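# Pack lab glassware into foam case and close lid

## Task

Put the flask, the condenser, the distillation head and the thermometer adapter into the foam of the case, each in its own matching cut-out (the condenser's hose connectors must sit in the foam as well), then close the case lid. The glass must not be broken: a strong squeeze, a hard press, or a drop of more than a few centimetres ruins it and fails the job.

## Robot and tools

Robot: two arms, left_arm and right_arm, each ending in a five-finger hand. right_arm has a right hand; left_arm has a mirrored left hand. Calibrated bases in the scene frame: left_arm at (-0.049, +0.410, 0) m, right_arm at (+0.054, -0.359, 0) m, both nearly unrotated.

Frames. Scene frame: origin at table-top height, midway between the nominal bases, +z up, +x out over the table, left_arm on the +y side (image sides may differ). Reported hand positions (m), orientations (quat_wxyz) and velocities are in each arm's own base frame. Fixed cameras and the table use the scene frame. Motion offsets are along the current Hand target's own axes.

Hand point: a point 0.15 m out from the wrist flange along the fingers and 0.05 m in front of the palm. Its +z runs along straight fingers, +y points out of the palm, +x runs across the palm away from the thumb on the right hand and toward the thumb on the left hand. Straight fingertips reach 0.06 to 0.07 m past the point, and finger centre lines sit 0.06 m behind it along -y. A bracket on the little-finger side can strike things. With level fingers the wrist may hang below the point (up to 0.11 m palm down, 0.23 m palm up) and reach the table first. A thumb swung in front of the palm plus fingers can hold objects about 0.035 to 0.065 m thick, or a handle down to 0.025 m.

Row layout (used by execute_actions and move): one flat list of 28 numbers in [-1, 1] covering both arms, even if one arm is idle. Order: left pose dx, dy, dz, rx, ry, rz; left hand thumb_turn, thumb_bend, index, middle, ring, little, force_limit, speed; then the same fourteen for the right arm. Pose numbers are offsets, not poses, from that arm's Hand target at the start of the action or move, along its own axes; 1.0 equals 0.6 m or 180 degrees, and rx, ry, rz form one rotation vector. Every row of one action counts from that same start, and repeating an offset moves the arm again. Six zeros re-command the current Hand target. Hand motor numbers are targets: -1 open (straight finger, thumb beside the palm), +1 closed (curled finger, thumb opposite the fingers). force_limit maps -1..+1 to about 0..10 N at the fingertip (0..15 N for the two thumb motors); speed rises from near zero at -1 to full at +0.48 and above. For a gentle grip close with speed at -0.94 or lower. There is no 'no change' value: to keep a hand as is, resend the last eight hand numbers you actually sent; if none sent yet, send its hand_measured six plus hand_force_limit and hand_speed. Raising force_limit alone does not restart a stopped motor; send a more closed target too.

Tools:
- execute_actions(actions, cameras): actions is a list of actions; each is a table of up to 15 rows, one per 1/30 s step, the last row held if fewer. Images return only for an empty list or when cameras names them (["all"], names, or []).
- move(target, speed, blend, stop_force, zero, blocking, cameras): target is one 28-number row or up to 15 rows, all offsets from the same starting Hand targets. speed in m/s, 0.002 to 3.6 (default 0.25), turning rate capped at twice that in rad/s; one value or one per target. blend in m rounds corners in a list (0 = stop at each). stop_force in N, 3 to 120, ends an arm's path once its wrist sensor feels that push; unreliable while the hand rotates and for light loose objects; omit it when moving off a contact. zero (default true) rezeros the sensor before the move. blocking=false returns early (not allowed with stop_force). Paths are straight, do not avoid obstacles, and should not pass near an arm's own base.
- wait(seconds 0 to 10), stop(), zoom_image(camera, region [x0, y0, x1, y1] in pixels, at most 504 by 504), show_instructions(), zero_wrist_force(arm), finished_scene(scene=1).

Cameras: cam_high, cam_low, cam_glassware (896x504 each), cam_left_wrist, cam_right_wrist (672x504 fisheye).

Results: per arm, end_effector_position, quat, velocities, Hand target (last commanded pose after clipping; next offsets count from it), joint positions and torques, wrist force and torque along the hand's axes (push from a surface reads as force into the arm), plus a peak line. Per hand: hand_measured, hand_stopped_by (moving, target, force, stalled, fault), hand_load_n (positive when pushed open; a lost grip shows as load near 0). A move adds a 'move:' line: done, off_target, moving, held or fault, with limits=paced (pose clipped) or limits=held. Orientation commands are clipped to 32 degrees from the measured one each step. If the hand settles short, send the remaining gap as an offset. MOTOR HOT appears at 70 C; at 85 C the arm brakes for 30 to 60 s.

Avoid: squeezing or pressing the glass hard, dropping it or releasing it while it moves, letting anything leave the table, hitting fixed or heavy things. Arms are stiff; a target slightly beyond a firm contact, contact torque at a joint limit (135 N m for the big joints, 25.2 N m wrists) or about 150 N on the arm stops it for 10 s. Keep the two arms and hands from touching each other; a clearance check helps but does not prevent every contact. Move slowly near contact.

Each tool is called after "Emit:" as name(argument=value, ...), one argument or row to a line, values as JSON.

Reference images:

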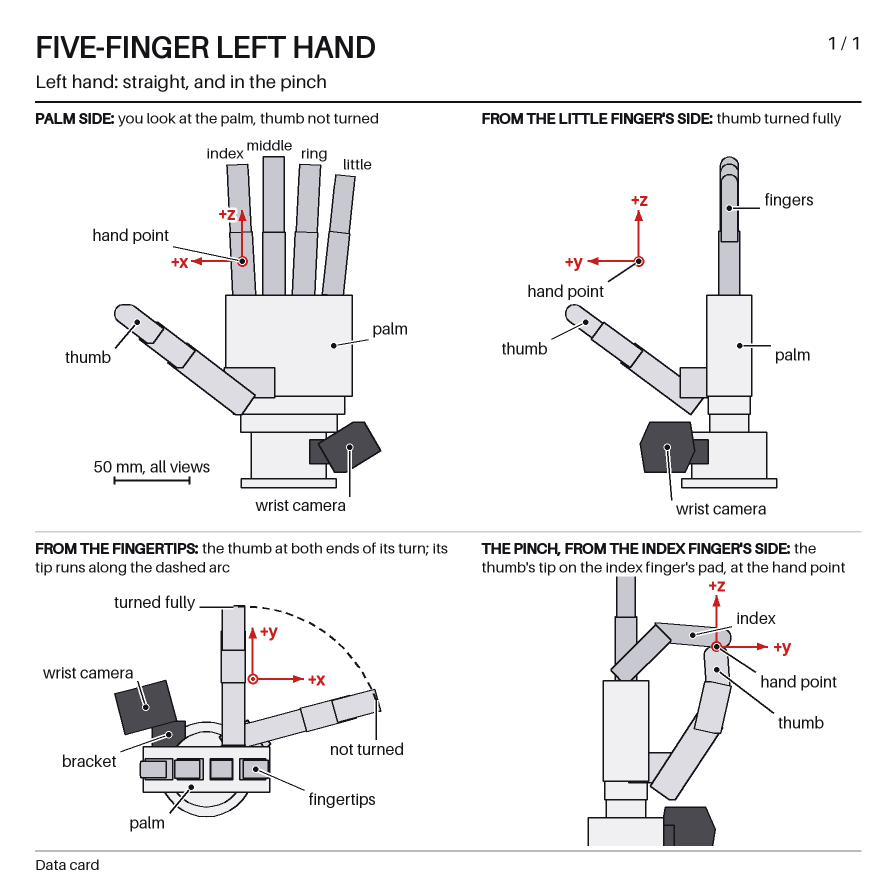

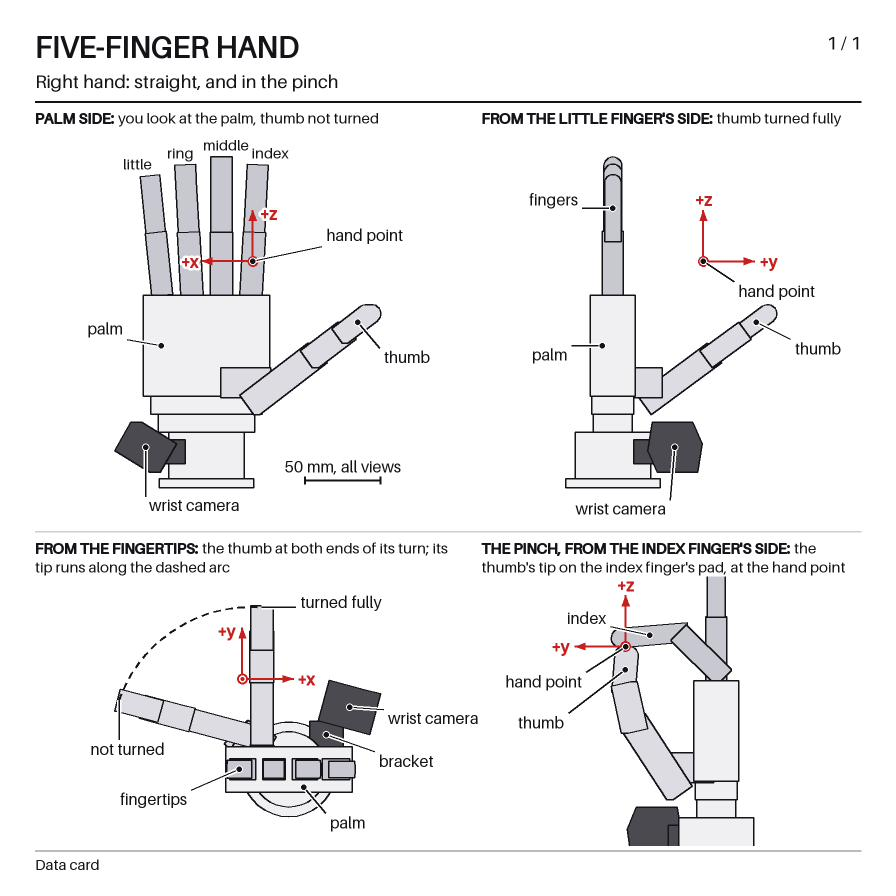

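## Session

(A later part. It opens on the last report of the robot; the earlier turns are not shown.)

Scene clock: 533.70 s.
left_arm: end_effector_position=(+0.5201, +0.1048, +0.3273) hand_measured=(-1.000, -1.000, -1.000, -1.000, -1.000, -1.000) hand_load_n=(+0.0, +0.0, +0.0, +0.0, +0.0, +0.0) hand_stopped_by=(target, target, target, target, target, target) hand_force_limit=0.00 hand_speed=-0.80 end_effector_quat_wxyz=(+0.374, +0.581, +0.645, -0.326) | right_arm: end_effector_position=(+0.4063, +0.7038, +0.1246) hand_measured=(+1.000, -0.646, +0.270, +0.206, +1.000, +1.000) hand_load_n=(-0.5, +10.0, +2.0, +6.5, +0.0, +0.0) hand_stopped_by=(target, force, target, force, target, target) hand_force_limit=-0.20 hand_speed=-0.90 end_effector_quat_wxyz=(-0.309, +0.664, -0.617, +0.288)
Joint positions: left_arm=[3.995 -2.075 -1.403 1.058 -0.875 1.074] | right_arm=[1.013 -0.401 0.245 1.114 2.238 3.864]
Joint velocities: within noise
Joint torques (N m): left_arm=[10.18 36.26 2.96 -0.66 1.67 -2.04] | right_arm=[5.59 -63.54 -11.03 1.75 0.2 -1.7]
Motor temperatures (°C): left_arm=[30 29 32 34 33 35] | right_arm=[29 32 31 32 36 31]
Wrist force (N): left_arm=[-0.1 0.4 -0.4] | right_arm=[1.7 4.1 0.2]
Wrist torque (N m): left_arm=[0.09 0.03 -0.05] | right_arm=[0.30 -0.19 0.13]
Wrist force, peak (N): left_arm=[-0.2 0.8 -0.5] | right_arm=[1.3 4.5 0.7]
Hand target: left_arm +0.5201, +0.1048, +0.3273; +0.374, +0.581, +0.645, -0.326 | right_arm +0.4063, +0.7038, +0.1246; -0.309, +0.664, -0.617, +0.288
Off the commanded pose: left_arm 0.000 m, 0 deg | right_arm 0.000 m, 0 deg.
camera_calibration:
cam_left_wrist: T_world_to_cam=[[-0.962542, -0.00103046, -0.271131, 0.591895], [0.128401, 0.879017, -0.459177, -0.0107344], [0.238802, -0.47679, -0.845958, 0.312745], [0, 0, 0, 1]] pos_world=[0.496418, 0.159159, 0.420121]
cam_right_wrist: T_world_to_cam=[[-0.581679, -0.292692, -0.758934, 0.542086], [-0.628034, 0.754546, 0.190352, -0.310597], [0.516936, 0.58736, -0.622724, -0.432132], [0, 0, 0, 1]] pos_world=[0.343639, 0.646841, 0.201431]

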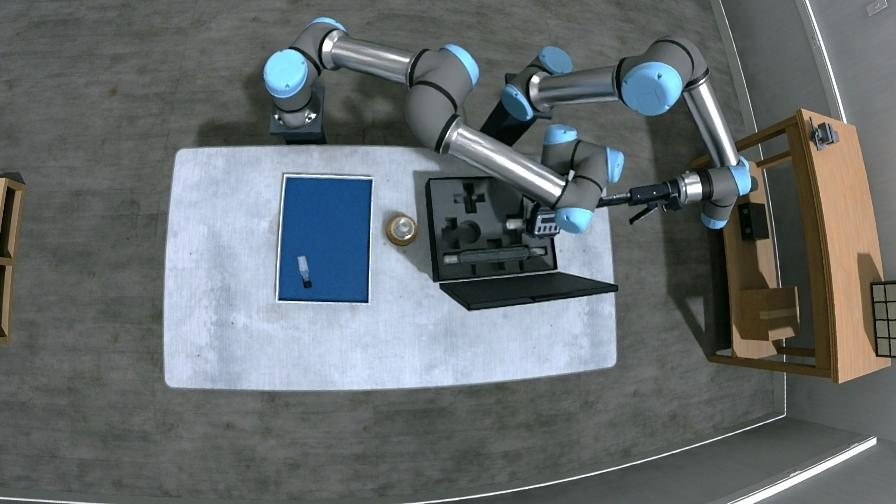

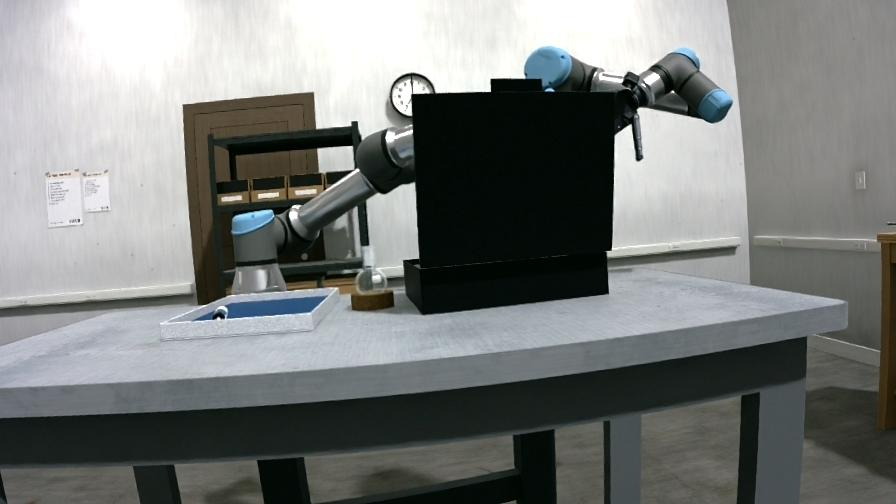

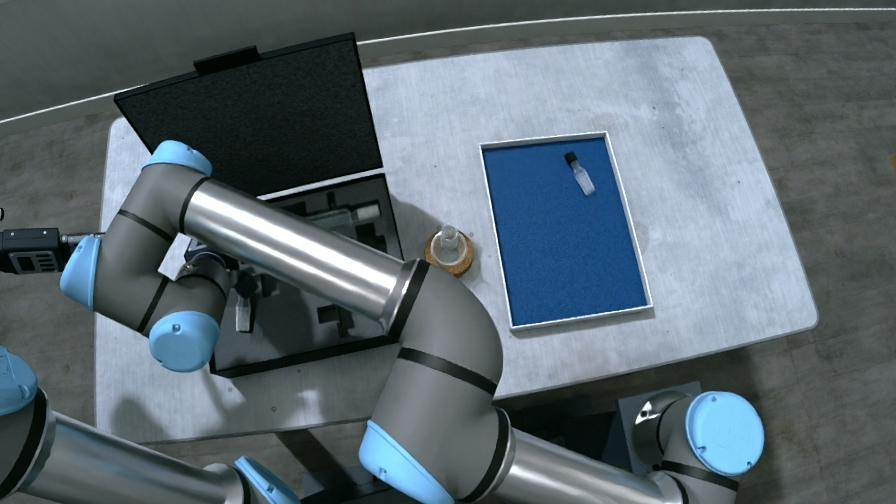

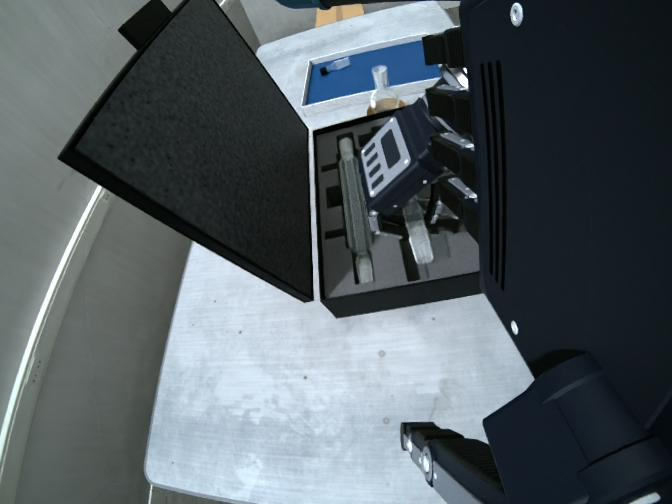

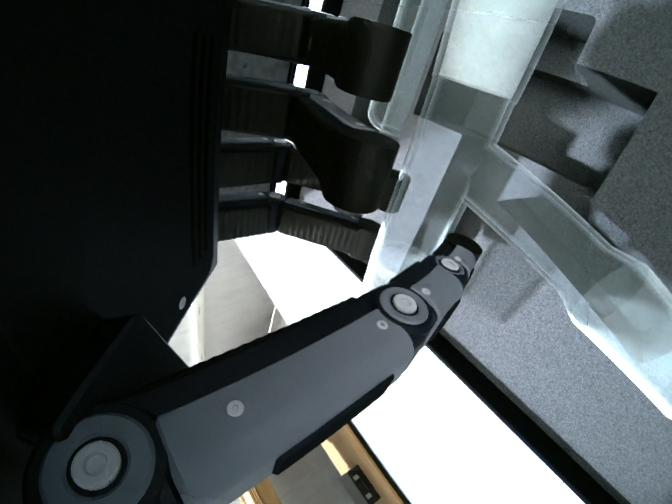

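Emit:
move(
  target=[0,0,0,0,0,0,-1,-1,-1,-1,-1,-1,0,-0.8,0,0.02298,0.01928,0,0,0,1,-0.1,0.27,0.6,1,1,-0.2,-0.9],
  speed=0.05,
  cameras=["cam_high","cam_glassware","cam_left_wrist","cam_right_wrist"],
)

Emit:
zoom_image(
  camera="cam_left_wrist",
  region=[340, 160, 480, 290],
)

Emit:
zoom_image(
  camera="cam_high",
  region=[480, 180, 570, 260],
)

Emit:
zoom_image(
  camera="cam_glassware",
  region=[190, 240, 300, 360],
)

Scene clock: 563.03 s.
left_arm: end_effector_position=(+0.5201, +0.1048, +0.3273) hand_measured=(-1.000, -1.000, -1.000, -1.000, -1.000, -1.000) hand_load_n=(+0.0, +0.0, +0.0, +0.0, +0.0, +0.0) hand_stopped_by=(target, target, target, target, target, target) hand_force_limit=0.00 hand_speed=-0.80 end_effector_quat_wxyz=(+0.374, +0.581, +0.645, -0.326) | right_arm: end_effector_position=(+0.4062, +0.7038, +0.1066) hand_measured=(+1.000, -0.646, +0.270, +0.206, +1.000, +1.000) hand_load_n=(-0.5, +10.0, +2.0, +7.0, +0.5, +0.0) hand_stopped_by=(target, force, target, force, target, target) hand_force_limit=-0.20 hand_speed=-0.90 end_effector_quat_wxyz=(-0.309, +0.664, -0.617, +0.288) end_effector_velocity=(+0.000, +0.000, +0.002) end_effector_angular_velocity=(-0.001, +0.001, +0.000)
Joint positions: left_arm=[3.995 -2.075 -1.403 1.058 -0.875 1.074] | right_arm=[1.013 -0.419 0.329 1.049 2.238 3.864]
Joint velocities: left_arm=[within noise] | right_arm=[0 0 -0.006 0.006 -0.001 0]
Joint torques (N m): left_arm=[10.29 36.66 3.54 -0.83 1.59 -2.12] | right_arm=[0.11 -57.24 -29.42 2.51 -0.12 -1.64]
Wrist force (N): left_arm=[-0.5 0.5 -0.4] | right_arm=[1.4 4.0 0.3]
Wrist torque (N m): left_arm=[0.10 0.09 -0.08] | right_arm=[0.28 -0.15 0.15]
Wrist force, peak (N): left_arm=[-0.7 0.6 -0.6] | right_arm=[1.2 4.6 0.5]
Hand target: left_arm +0.5201, +0.1048, +0.3273; +0.374, +0.581, +0.645, -0.326 | right_arm +0.4063, +0.7038, +0.1066; -0.309, +0.664, -0.617, +0.288
Off the commanded pose: left_arm 0.000 m, 0 deg | right_arm 0.000 m, 0 deg.
move: done
camera_calibration:
cam_left_wrist: T_world_to_cam=[[-0.962542, -0.00103046, -0.271131, 0.591895], [0.128401, 0.879017, -0.459177, -0.0107344], [0.238802, -0.47679, -0.845958, 0.312745], [0, 0, 0, 1]] pos_world=[0.496418, 0.159159, 0.420121]
cam_right_wrist: T_world_to_cam=[[-0.581649, -0.292658, -0.75897, 0.528399], [-0.628001, 0.754583, 0.190313, -0.307199], [0.517009, 0.58733, -0.622692, -0.443353], [0, 0, 0, 1]] pos_world=[0.343639, 0.646841, 0.183431]
Images, in order (width x height): cam_high 896x504, cam_glassware 896x504, cam_left_wrist 672x504, cam_right_wrist 672x504.

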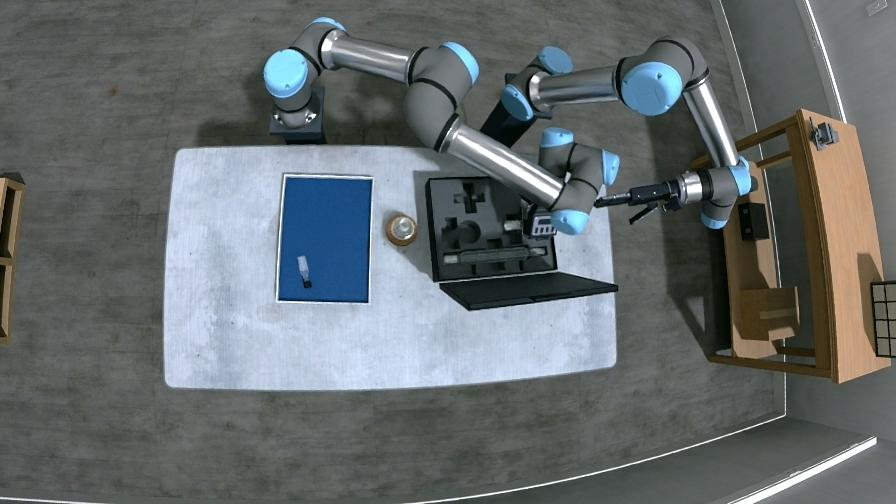

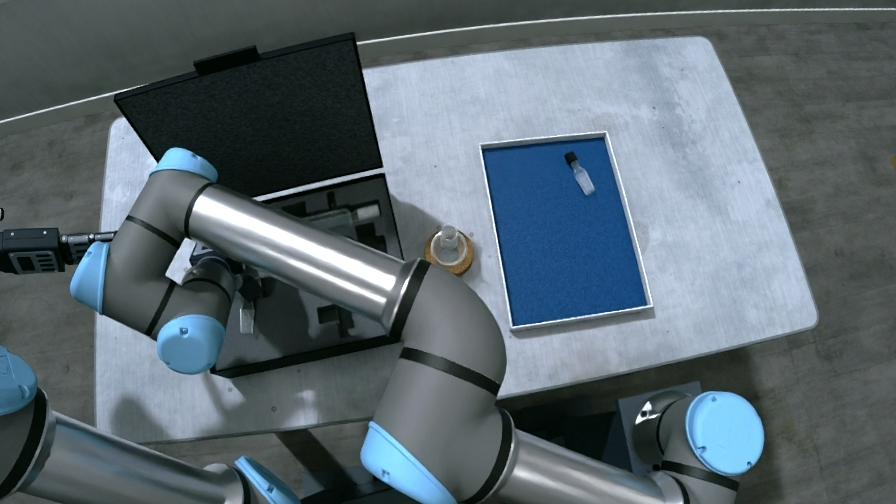

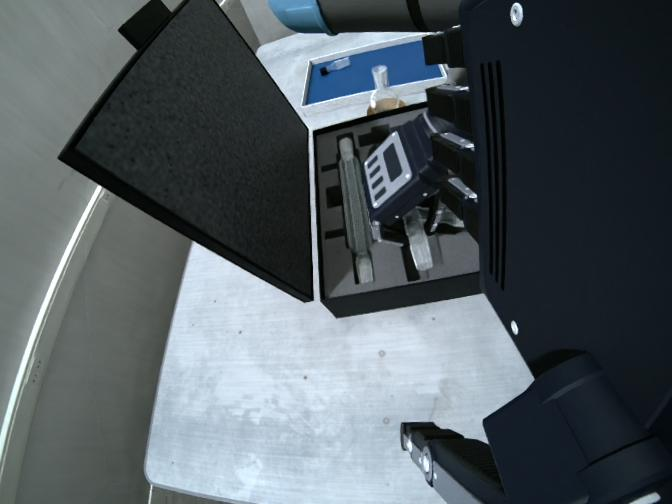

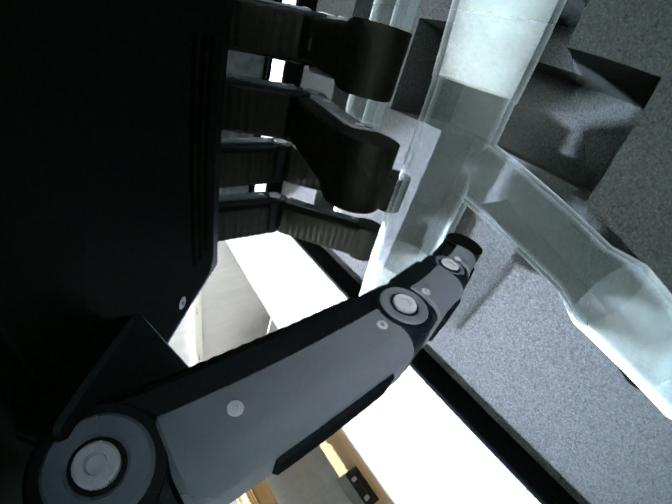

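Scaled by 3.600 from the camera's 672x504 image, which has a finer 960x720 frame.

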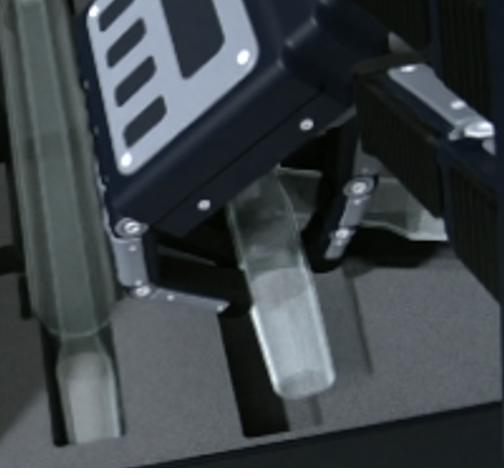

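Scaled by 5.600 from the camera's 896x504 image, which has a finer 1280x720 frame.

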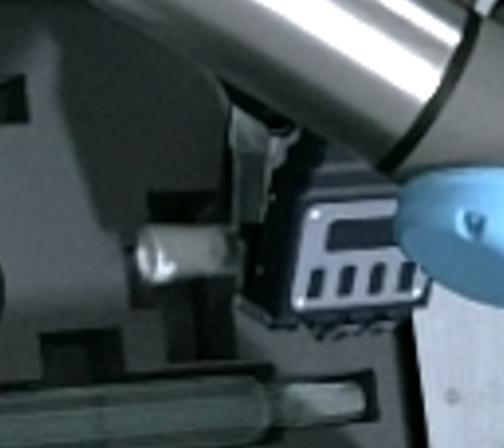

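Scaled by 4.200 from the camera's 896x504 image, which has a finer 1280x720 frame.

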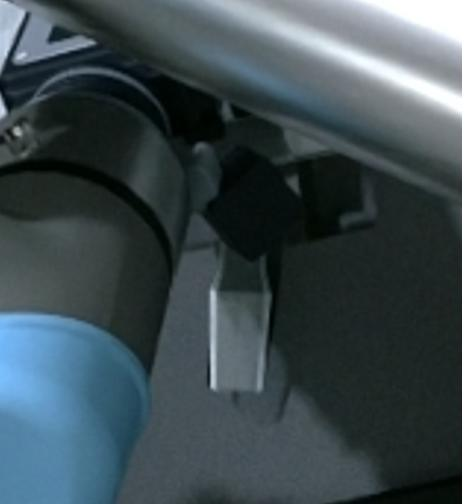

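Emit:
zoom_image(
  camera="cam_high",
  region=[490, 195, 545, 255],
)

Emit:
zoom_image(
  camera="cam_left_wrist",
  region=[390, 200, 460, 290],
)

Emit:
zoom_image(
  camera="cam_glassware",
  region=[230, 260, 290, 350],
)

Scaled by 8.400 from the camera's 896x504 image, which has a finer 1280x720 frame.

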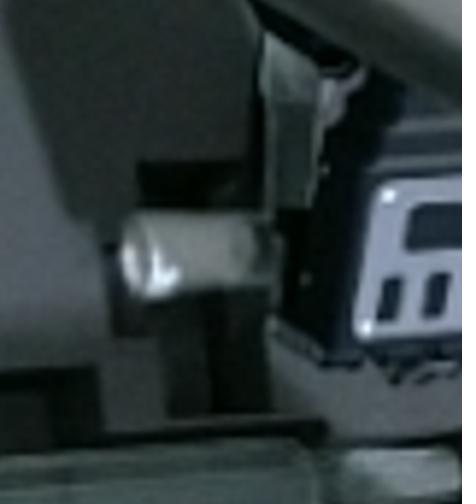

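Scaled by 5.600 from the camera's 672x504 image, which has a finer 960x720 frame.

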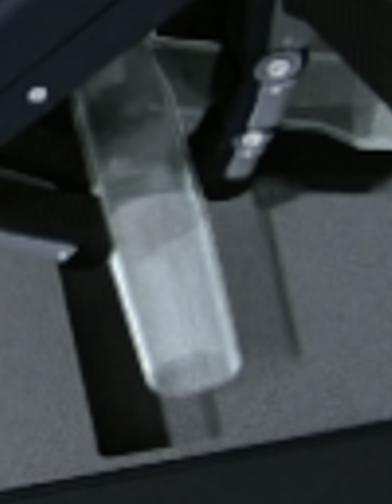

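Scaled by 5.600 from the camera's 896x504 image, which has a finer 1280x720 frame.

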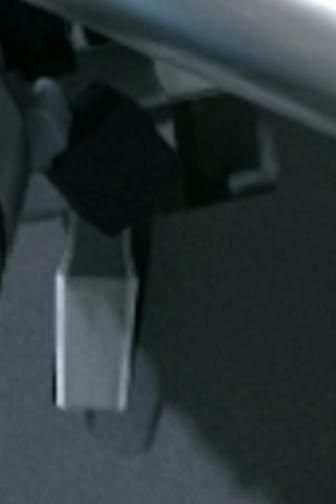

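Emit:
move(
  target=[0,0,0,0,0,0,-1,-1,-1,-1,-1,-1,0,-0.8,-0.00338,-0.00714,0.0085,0,0,0,1,-0.1,0.27,0.6,1,1,-0.2,-0.9],
  speed=0.03,
  cameras=["cam_high","cam_glassware","cam_left_wrist","cam_right_wrist"],
)

Emit:
zoom_image(
  camera="cam_high",
  region=[490, 195, 545, 255],
)

Emit:
zoom_image(
  camera="cam_left_wrist",
  region=[390, 200, 460, 290],
)

Emit:
zoom_image(
  camera="cam_glassware",
  region=[230, 260, 290, 350],
)

Emit:
zoom_image(
  camera="cam_right_wrist",
  region=[372, 0, 672, 400],
)

Scene clock: 598.50 s.
left_arm: end_effector_position=(+0.5201, +0.1048, +0.3273) hand_measured=(-1.000, -1.000, -1.000, -1.000, -1.000, -1.000) hand_load_n=(+0.0, +0.0, +0.0, +0.0, +0.0, +0.0) hand_stopped_by=(target, target, target, target, target, target) hand_force_limit=0.00 hand_speed=-0.80 end_effector_quat_wxyz=(+0.374, +0.581, +0.645, -0.326) | right_arm: end_effector_position=(+0.4128, +0.7062, +0.1065) hand_measured=(+1.000, -0.646, +0.270, +0.206, +1.000, +1.000) hand_load_n=(+0.0, +10.0, +2.0, +6.5, +0.0, +0.0) hand_stopped_by=(target, force, target, force, target, target) hand_force_limit=-0.20 hand_speed=-0.90 end_effector_quat_wxyz=(-0.309, +0.664, -0.617, +0.288)
Joint positions: left_arm=[3.995 -2.075 -1.403 1.058 -0.875 1.074] | right_arm=[1.007 -0.381 0.252 1.085 2.234 3.858]
Joint torques (N m): left_arm=[10.1 36.18 3.21 -0.54 1.66 -2.26] | right_arm=[5.31 -62.62 -11.58 0.82 2.26 1.3]
Wrist force (N): left_arm=[-0.1 0.8 -0.3] | right_arm=[1.5 4.3 0.7]
Wrist torque (N m): left_arm=[0.15 0.04 -0.07] | right_arm=[0.31 -0.18 0.22]
Wrist force, peak (N): left_arm=[-0.2 0.8 -0.3] | right_arm=[1.5 4.6 0.1]
Hand target: left_arm +0.5201, +0.1048, +0.3273; +0.374, +0.581, +0.645, -0.326 | right_arm +0.4127, +0.7063, +0.1066; -0.309, +0.664, -0.617, +0.288
Off the commanded pose: left_arm 0.000 m, 0 deg | right_arm 0.000 m, 0 deg.
move: done
camera_calibration:
cam_left_wrist: T_world_to_cam=[[-0.962542, -0.00103046, -0.271131, 0.591895], [0.128401, 0.879017, -0.459177, -0.0107344], [0.238802, -0.47679, -0.845958, 0.312745], [0, 0, 0, 1]] pos_world=[0.496418, 0.159159, 0.420121]
cam_right_wrist: T_world_to_cam=[[-0.581774, -0.292797, -0.758821, 0.533001], [-0.627974, 0.754613, 0.190283, -0.304946], [0.516902, 0.587221, -0.622883, -0.448153], [0, 0, 0, 1]] pos_world=[0.350239, 0.649342, 0.183331]
Images, in order (width x height): cam_high 896x504, cam_glassware 896x504, cam_left_wrist 672x504, cam_right_wrist 672x504.

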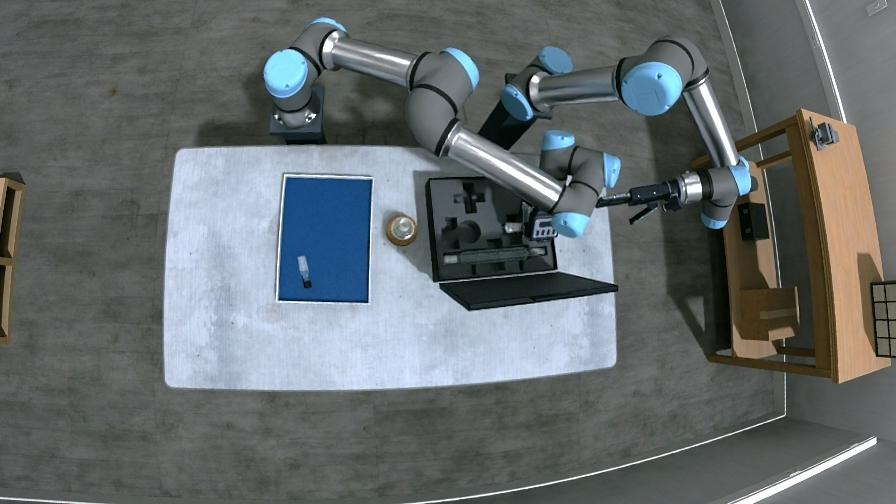

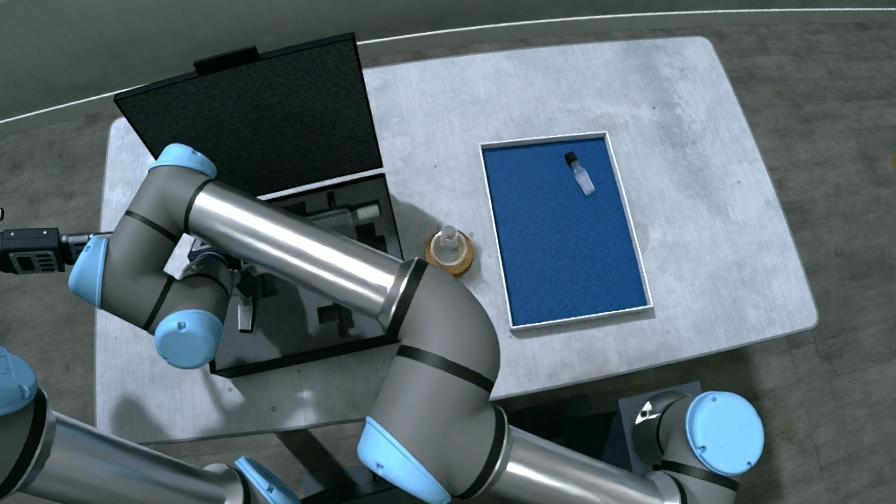

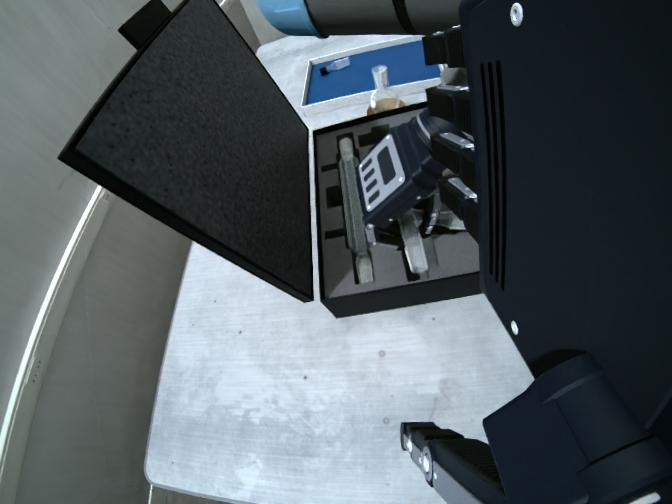

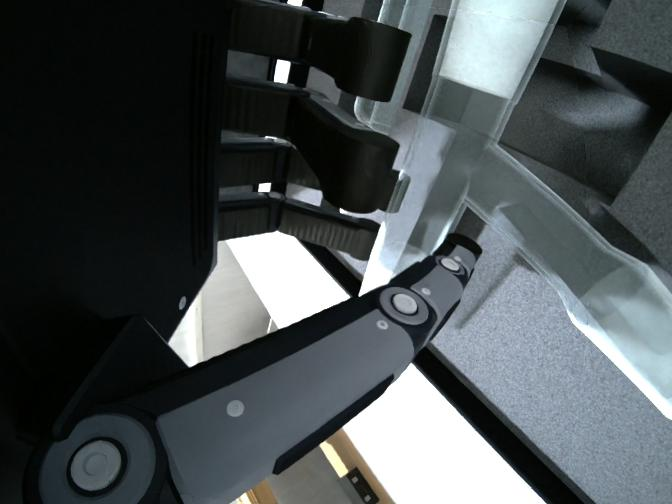

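Scaled by 8.400 from the camera's 896x504 image, which has a finer 1280x720 frame.

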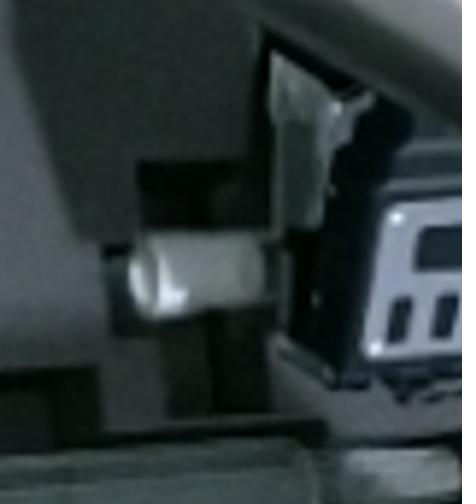

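Scaled by 5.600 from the camera's 672x504 image, which has a finer 960x720 frame.

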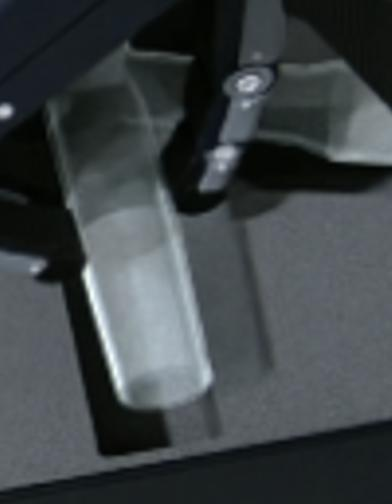

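Scaled by 5.600 from the camera's 896x504 image, which has a finer 1280x720 frame.

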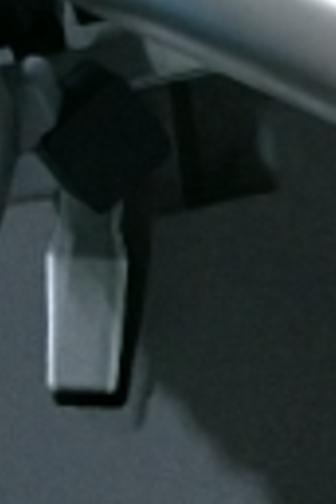

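Scaled by 1.260 from the camera's 672x504 image, which has a finer 960x720 frame.

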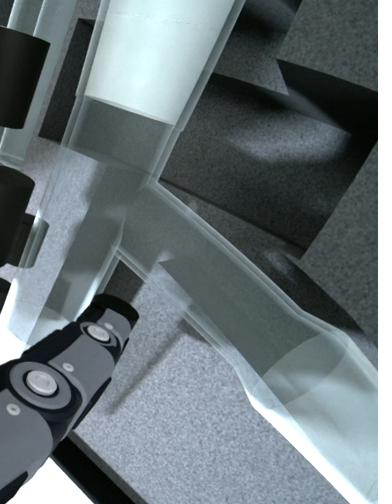

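Emit:
zoom_image(
  camera="cam_right_wrist",
  region=[500, 0, 672, 260],
)

Scaled by 1.938 from the camera's 672x504 image, which has a finer 960x720 frame.

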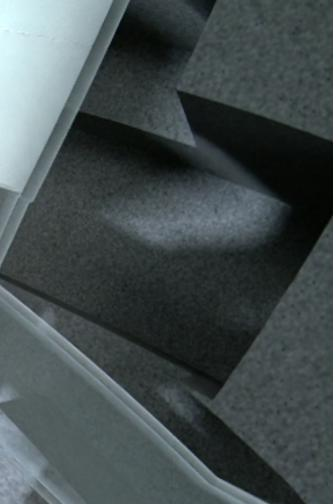

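Emit:
move(
  target=[0,0,0,0,0,0,-1,-1,-1,-1,-1,-1,0,-0.8,-0.0051,0.00851,0.00542,0,0,0,1,-0.1,0.27,0.6,1,1,-0.2,-0.9],
  speed=0.02,
  stop_force=5,
  cameras=["cam_high","cam_glassware","cam_left_wrist","cam_right_wrist"],
)

Emit:
zoom_image(
  camera="cam_high",
  region=[490, 195, 545, 255],
)

Emit:
zoom_image(
  camera="cam_left_wrist",
  region=[390, 200, 460, 290],
)

Emit:
zoom_image(
  camera="cam_glassware",
  region=[230, 260, 290, 350],
)

Emit:
zoom_image(
  camera="cam_right_wrist",
  region=[372, 0, 672, 400],
)

Scene clock: 614.53 s.
left_arm: end_effector_position=(+0.5201, +0.1048, +0.3273) hand_measured=(-1.000, -1.000, -1.000, -1.000, -1.000, -1.000) hand_load_n=(+0.0, +0.0, +0.0, +0.0, +0.5, +0.0) hand_stopped_by=(target, target, target, target, target, target) hand_force_limit=0.00 hand_speed=-0.80 end_effector_quat_wxyz=(+0.374, +0.581, +0.645, -0.326) | right_arm: end_effector_position=(+0.4117, +0.7093, +0.1006) hand_measured=(+1.000, -0.646, +0.270, +0.206, +1.000, +1.000) hand_load_n=(+0.0, +10.0, +2.0, +6.5, +0.0, +0.0) hand_stopped_by=(target, force, target, force, target, target) hand_force_limit=-0.20 hand_speed=-0.90 end_effector_quat_wxyz=(-0.309, +0.664, -0.617, +0.288)
Joint positions: left_arm=[3.995 -2.075 -1.403 1.058 -0.875 1.074] | right_arm=[1.01 -0.364 0.234 1.088 2.236 3.861]
Joint torques (N m): left_arm=[10.78 35.71 2.61 -0.76 1.68 -2.09] | right_arm=[-3.29 -64.92 -12.85 0.64 0.39 -1.73]
Wrist force (N): left_arm=[-0.1 0.6 -0.2] | right_arm=[1.5 4.2 0.3]
Wrist torque (N m): left_arm=[0.11 0.04 -0.06] | right_arm=[0.32 -0.17 0.12]
Wrist force, peak (N): left_arm=[-0.1 0.9 0.0] | right_arm=[1.8 4.5 0.6]
Hand target: left_arm +0.5201, +0.1048, +0.3273; +0.374, +0.581, +0.645, -0.326 | right_arm +0.4117, +0.7093, +0.1006; -0.309, +0.664, -0.617, +0.288
Off the commanded pose: left_arm 0.000 m, 0 deg | right_arm 0.000 m, 0 deg.
move: done
camera_calibration:
cam_left_wrist: T_world_to_cam=[[-0.962542, -0.00103046, -0.271131, 0.591895], [0.128401, 0.879017, -0.459177, -0.0107344], [0.238802, -0.47679, -0.845958, 0.312745], [0, 0, 0, 1]] pos_world=[0.496418, 0.159159, 0.420121]
cam_right_wrist: T_world_to_cam=[[-0.581649, -0.292658, -0.75897, 0.528654], [-0.628001, 0.754583, 0.190313, -0.306753], [0.517009, 0.58733, -0.622692, -0.453163], [0, 0, 0, 1]] pos_world=[0.349139, 0.652341, 0.177431]
Images, in order (width x height): cam_high 896x504, cam_glassware 896x504, cam_left_wrist 672x504, cam_right_wrist 672x504.

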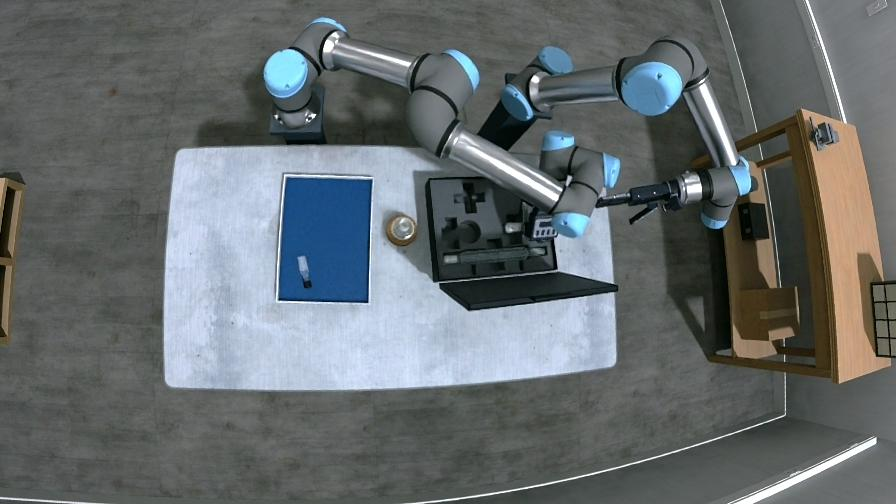

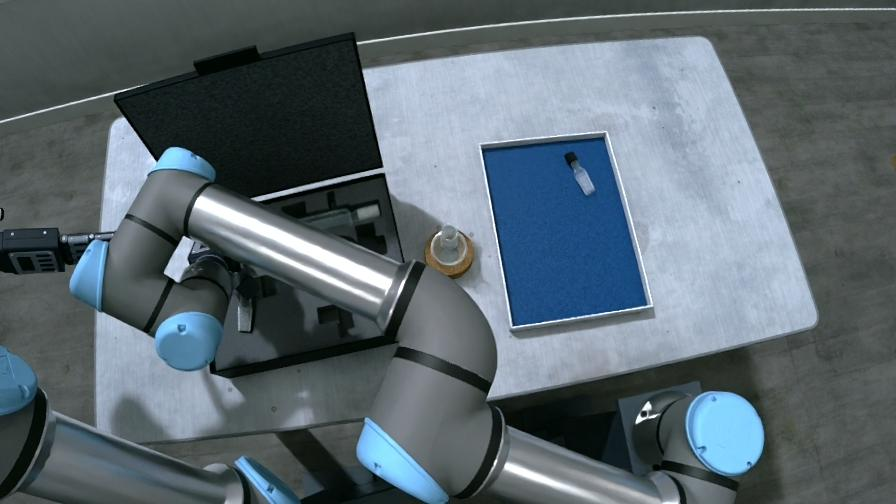

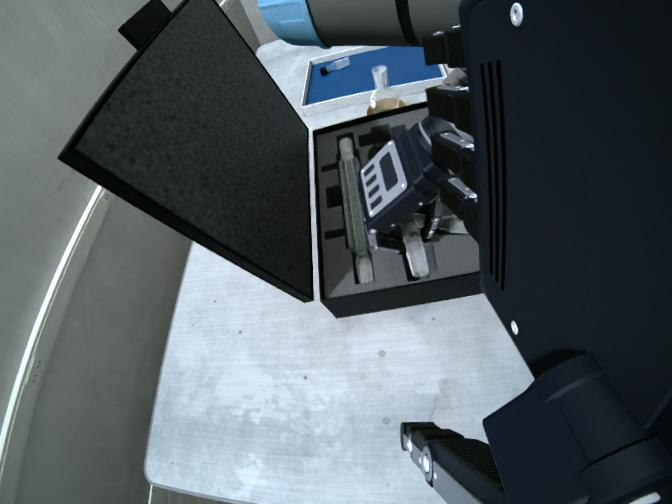

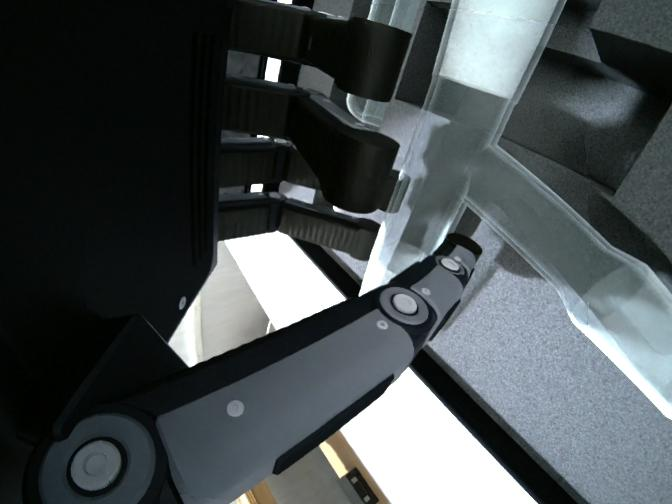

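Scaled by 8.400 from the camera's 896x504 image, which has a finer 1280x720 frame.

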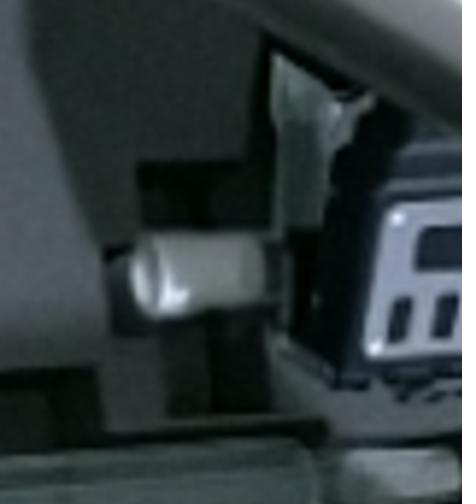

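Scaled by 5.600 from the camera's 672x504 image, which has a finer 960x720 frame.

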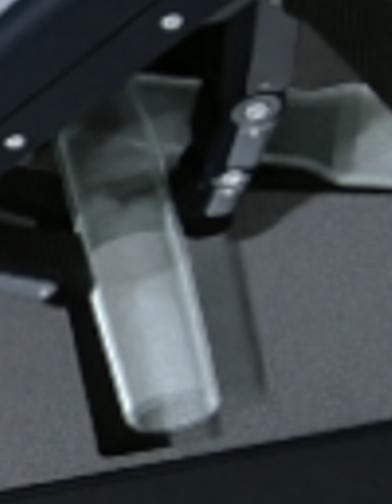

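Scaled by 5.600 from the camera's 896x504 image, which has a finer 1280x720 frame.

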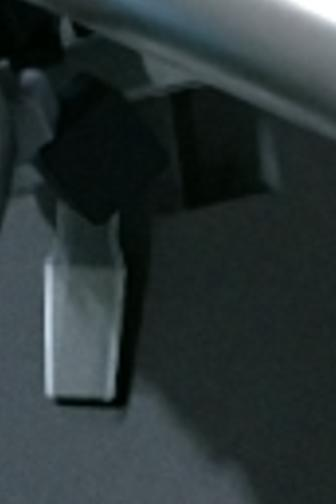

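Scaled by 1.260 from the camera's 672x504 image, which has a finer 960x720 frame.

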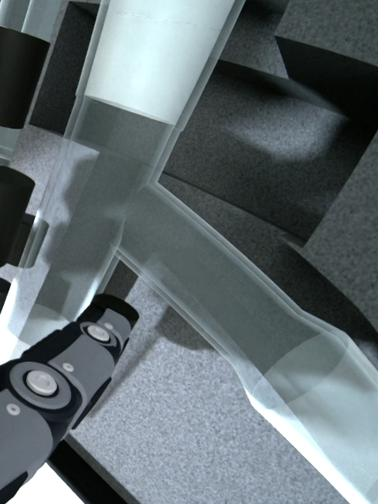

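Emit:
move(
  target=[0,0,0,0,0,0,-1,-1,-1,-1,-1,-1,0,-0.8,0.00172,0.00975,0.00912,0,0,0,1,-0.1,0.27,0.6,1,1,-0.2,-0.9],
  speed=0.02,
  stop_force=4,
  cameras=["cam_high","cam_glassware","cam_left_wrist","cam_right_wrist"],
)

Emit:
zoom_image(
  camera="cam_high",
  region=[490, 195, 545, 255],
)

Emit:
zoom_image(
  camera="cam_left_wrist",
  region=[390, 200, 460, 290],
)

Emit:
zoom_image(
  camera="cam_glassware",
  region=[230, 260, 290, 350],
)

Emit:
zoom_image(
  camera="cam_right_wrist",
  region=[372, 0, 672, 400],
)

Scene clock: 627.23 s.
left_arm: end_effector_position=(+0.5201, +0.1048, +0.3273) hand_measured=(-1.000, -1.000, -1.000, -1.000, -1.000, -1.000) hand_load_n=(+0.0, +0.0, +0.0, +0.0, +0.0, +0.0) hand_stopped_by=(target, target, target, target, target, target) hand_force_limit=0.00 hand_speed=-0.80 end_effector_quat_wxyz=(+0.374, +0.581, +0.645, -0.326) | right_arm: end_effector_position=(+0.4122, +0.7083, +0.0926) hand_measured=(+1.000, -0.646, +0.270, +0.206, +1.000, +1.000) hand_load_n=(-0.5, +10.0, +2.0, +7.0, +0.0, +0.0) hand_stopped_by=(target, force, target, force, target, target) hand_force_limit=-0.20 hand_speed=-0.90 end_effector_quat_wxyz=(-0.309, +0.664, -0.617, +0.288)
Joint positions: left_arm=[3.995 -2.075 -1.403 1.058 -0.875 1.074] | right_arm=[1.009 -0.38 0.286 1.051 2.235 3.86]
Joint torques (N m): left_arm=[9.82 35.34 3.32 -0.65 1.5 -1.97] | right_arm=[-0.42 -44.96 -27.98 2.61 0.3 -0.76]
Wrist force (N): left_arm=[-0.3 0.5 -0.2] | right_arm=[1.4 4.1 0.2]
Wrist torque (N m): left_arm=[0.10 0.06 -0.07] | right_arm=[0.30 -0.13 0.23]
Wrist force, peak (N): left_arm=[0.0 1.0 0.0] | right_arm=[1.2 4.7 0.0]
Hand target: left_arm +0.5201, +0.1048, +0.3273; +0.374, +0.581, +0.645, -0.326 | right_arm +0.4122, +0.7083, +0.0926; -0.309, +0.664, -0.617, +0.288
Off the commanded pose: left_arm 0.000 m, 0 deg | right_arm 0.000 m, 0 deg.
move: done
camera_calibration:
cam_left_wrist: T_world_to_cam=[[-0.962542, -0.00103046, -0.271131, 0.591895], [0.128401, 0.879017, -0.459177, -0.0107344], [0.238802, -0.47679, -0.845958, 0.312745], [0, 0, 0, 1]] pos_world=[0.496418, 0.159159, 0.420121]
cam_right_wrist: T_world_to_cam=[[-0.581634, -0.292642, -0.758988, 0.522644], [-0.628041, 0.754538, 0.19036, -0.304146], [0.516978, 0.587395, -0.622656, -0.457791], [0, 0, 0, 1]] pos_world=[0.349639, 0.651341, 0.169531]
Images, in order (width x height): cam_high 896x504, cam_glassware 896x504, cam_left_wrist 672x504, cam_right_wrist 672x504.

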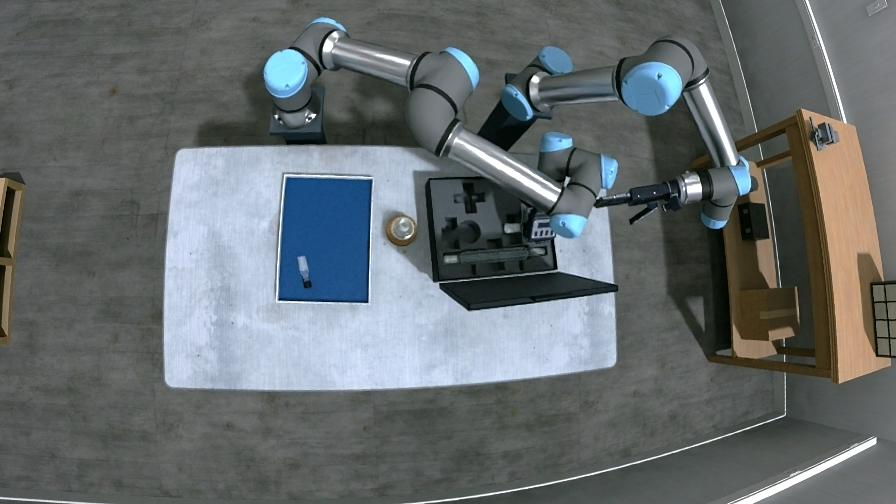

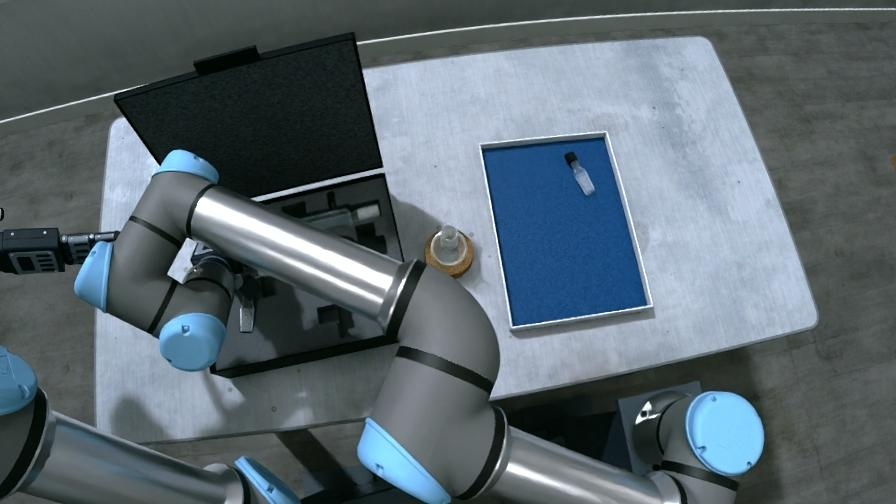

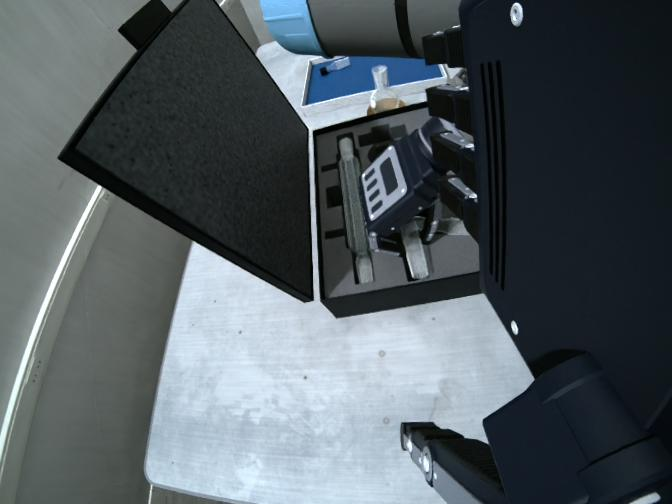

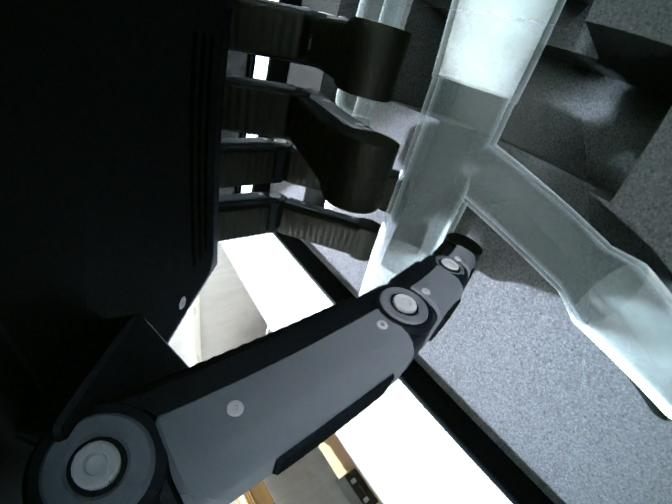

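Scaled by 8.400 from the camera's 896x504 image, which has a finer 1280x720 frame.

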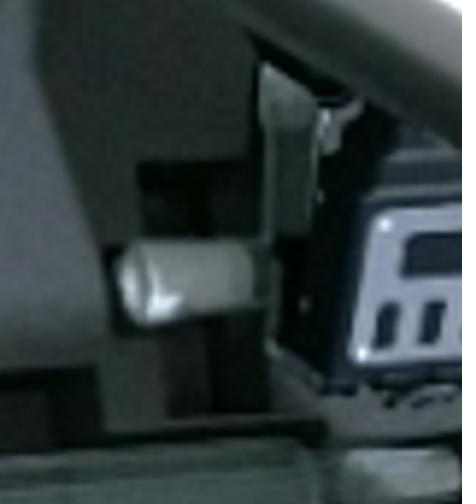

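Scaled by 5.600 from the camera's 672x504 image, which has a finer 960x720 frame.

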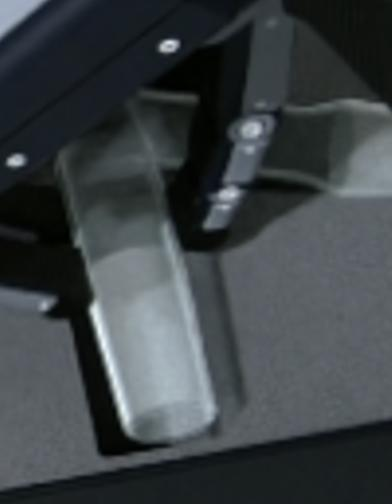

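Scaled by 5.600 from the camera's 896x504 image, which has a finer 1280x720 frame.

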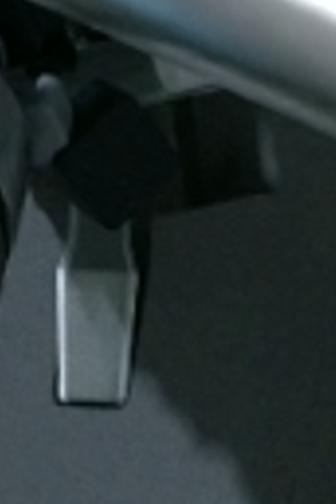

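Scaled by 1.260 from the camera's 672x504 image, which has a finer 960x720 frame.

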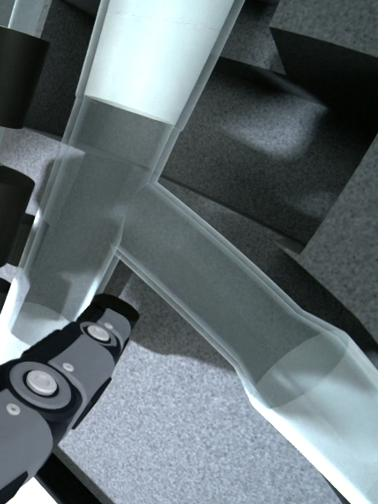

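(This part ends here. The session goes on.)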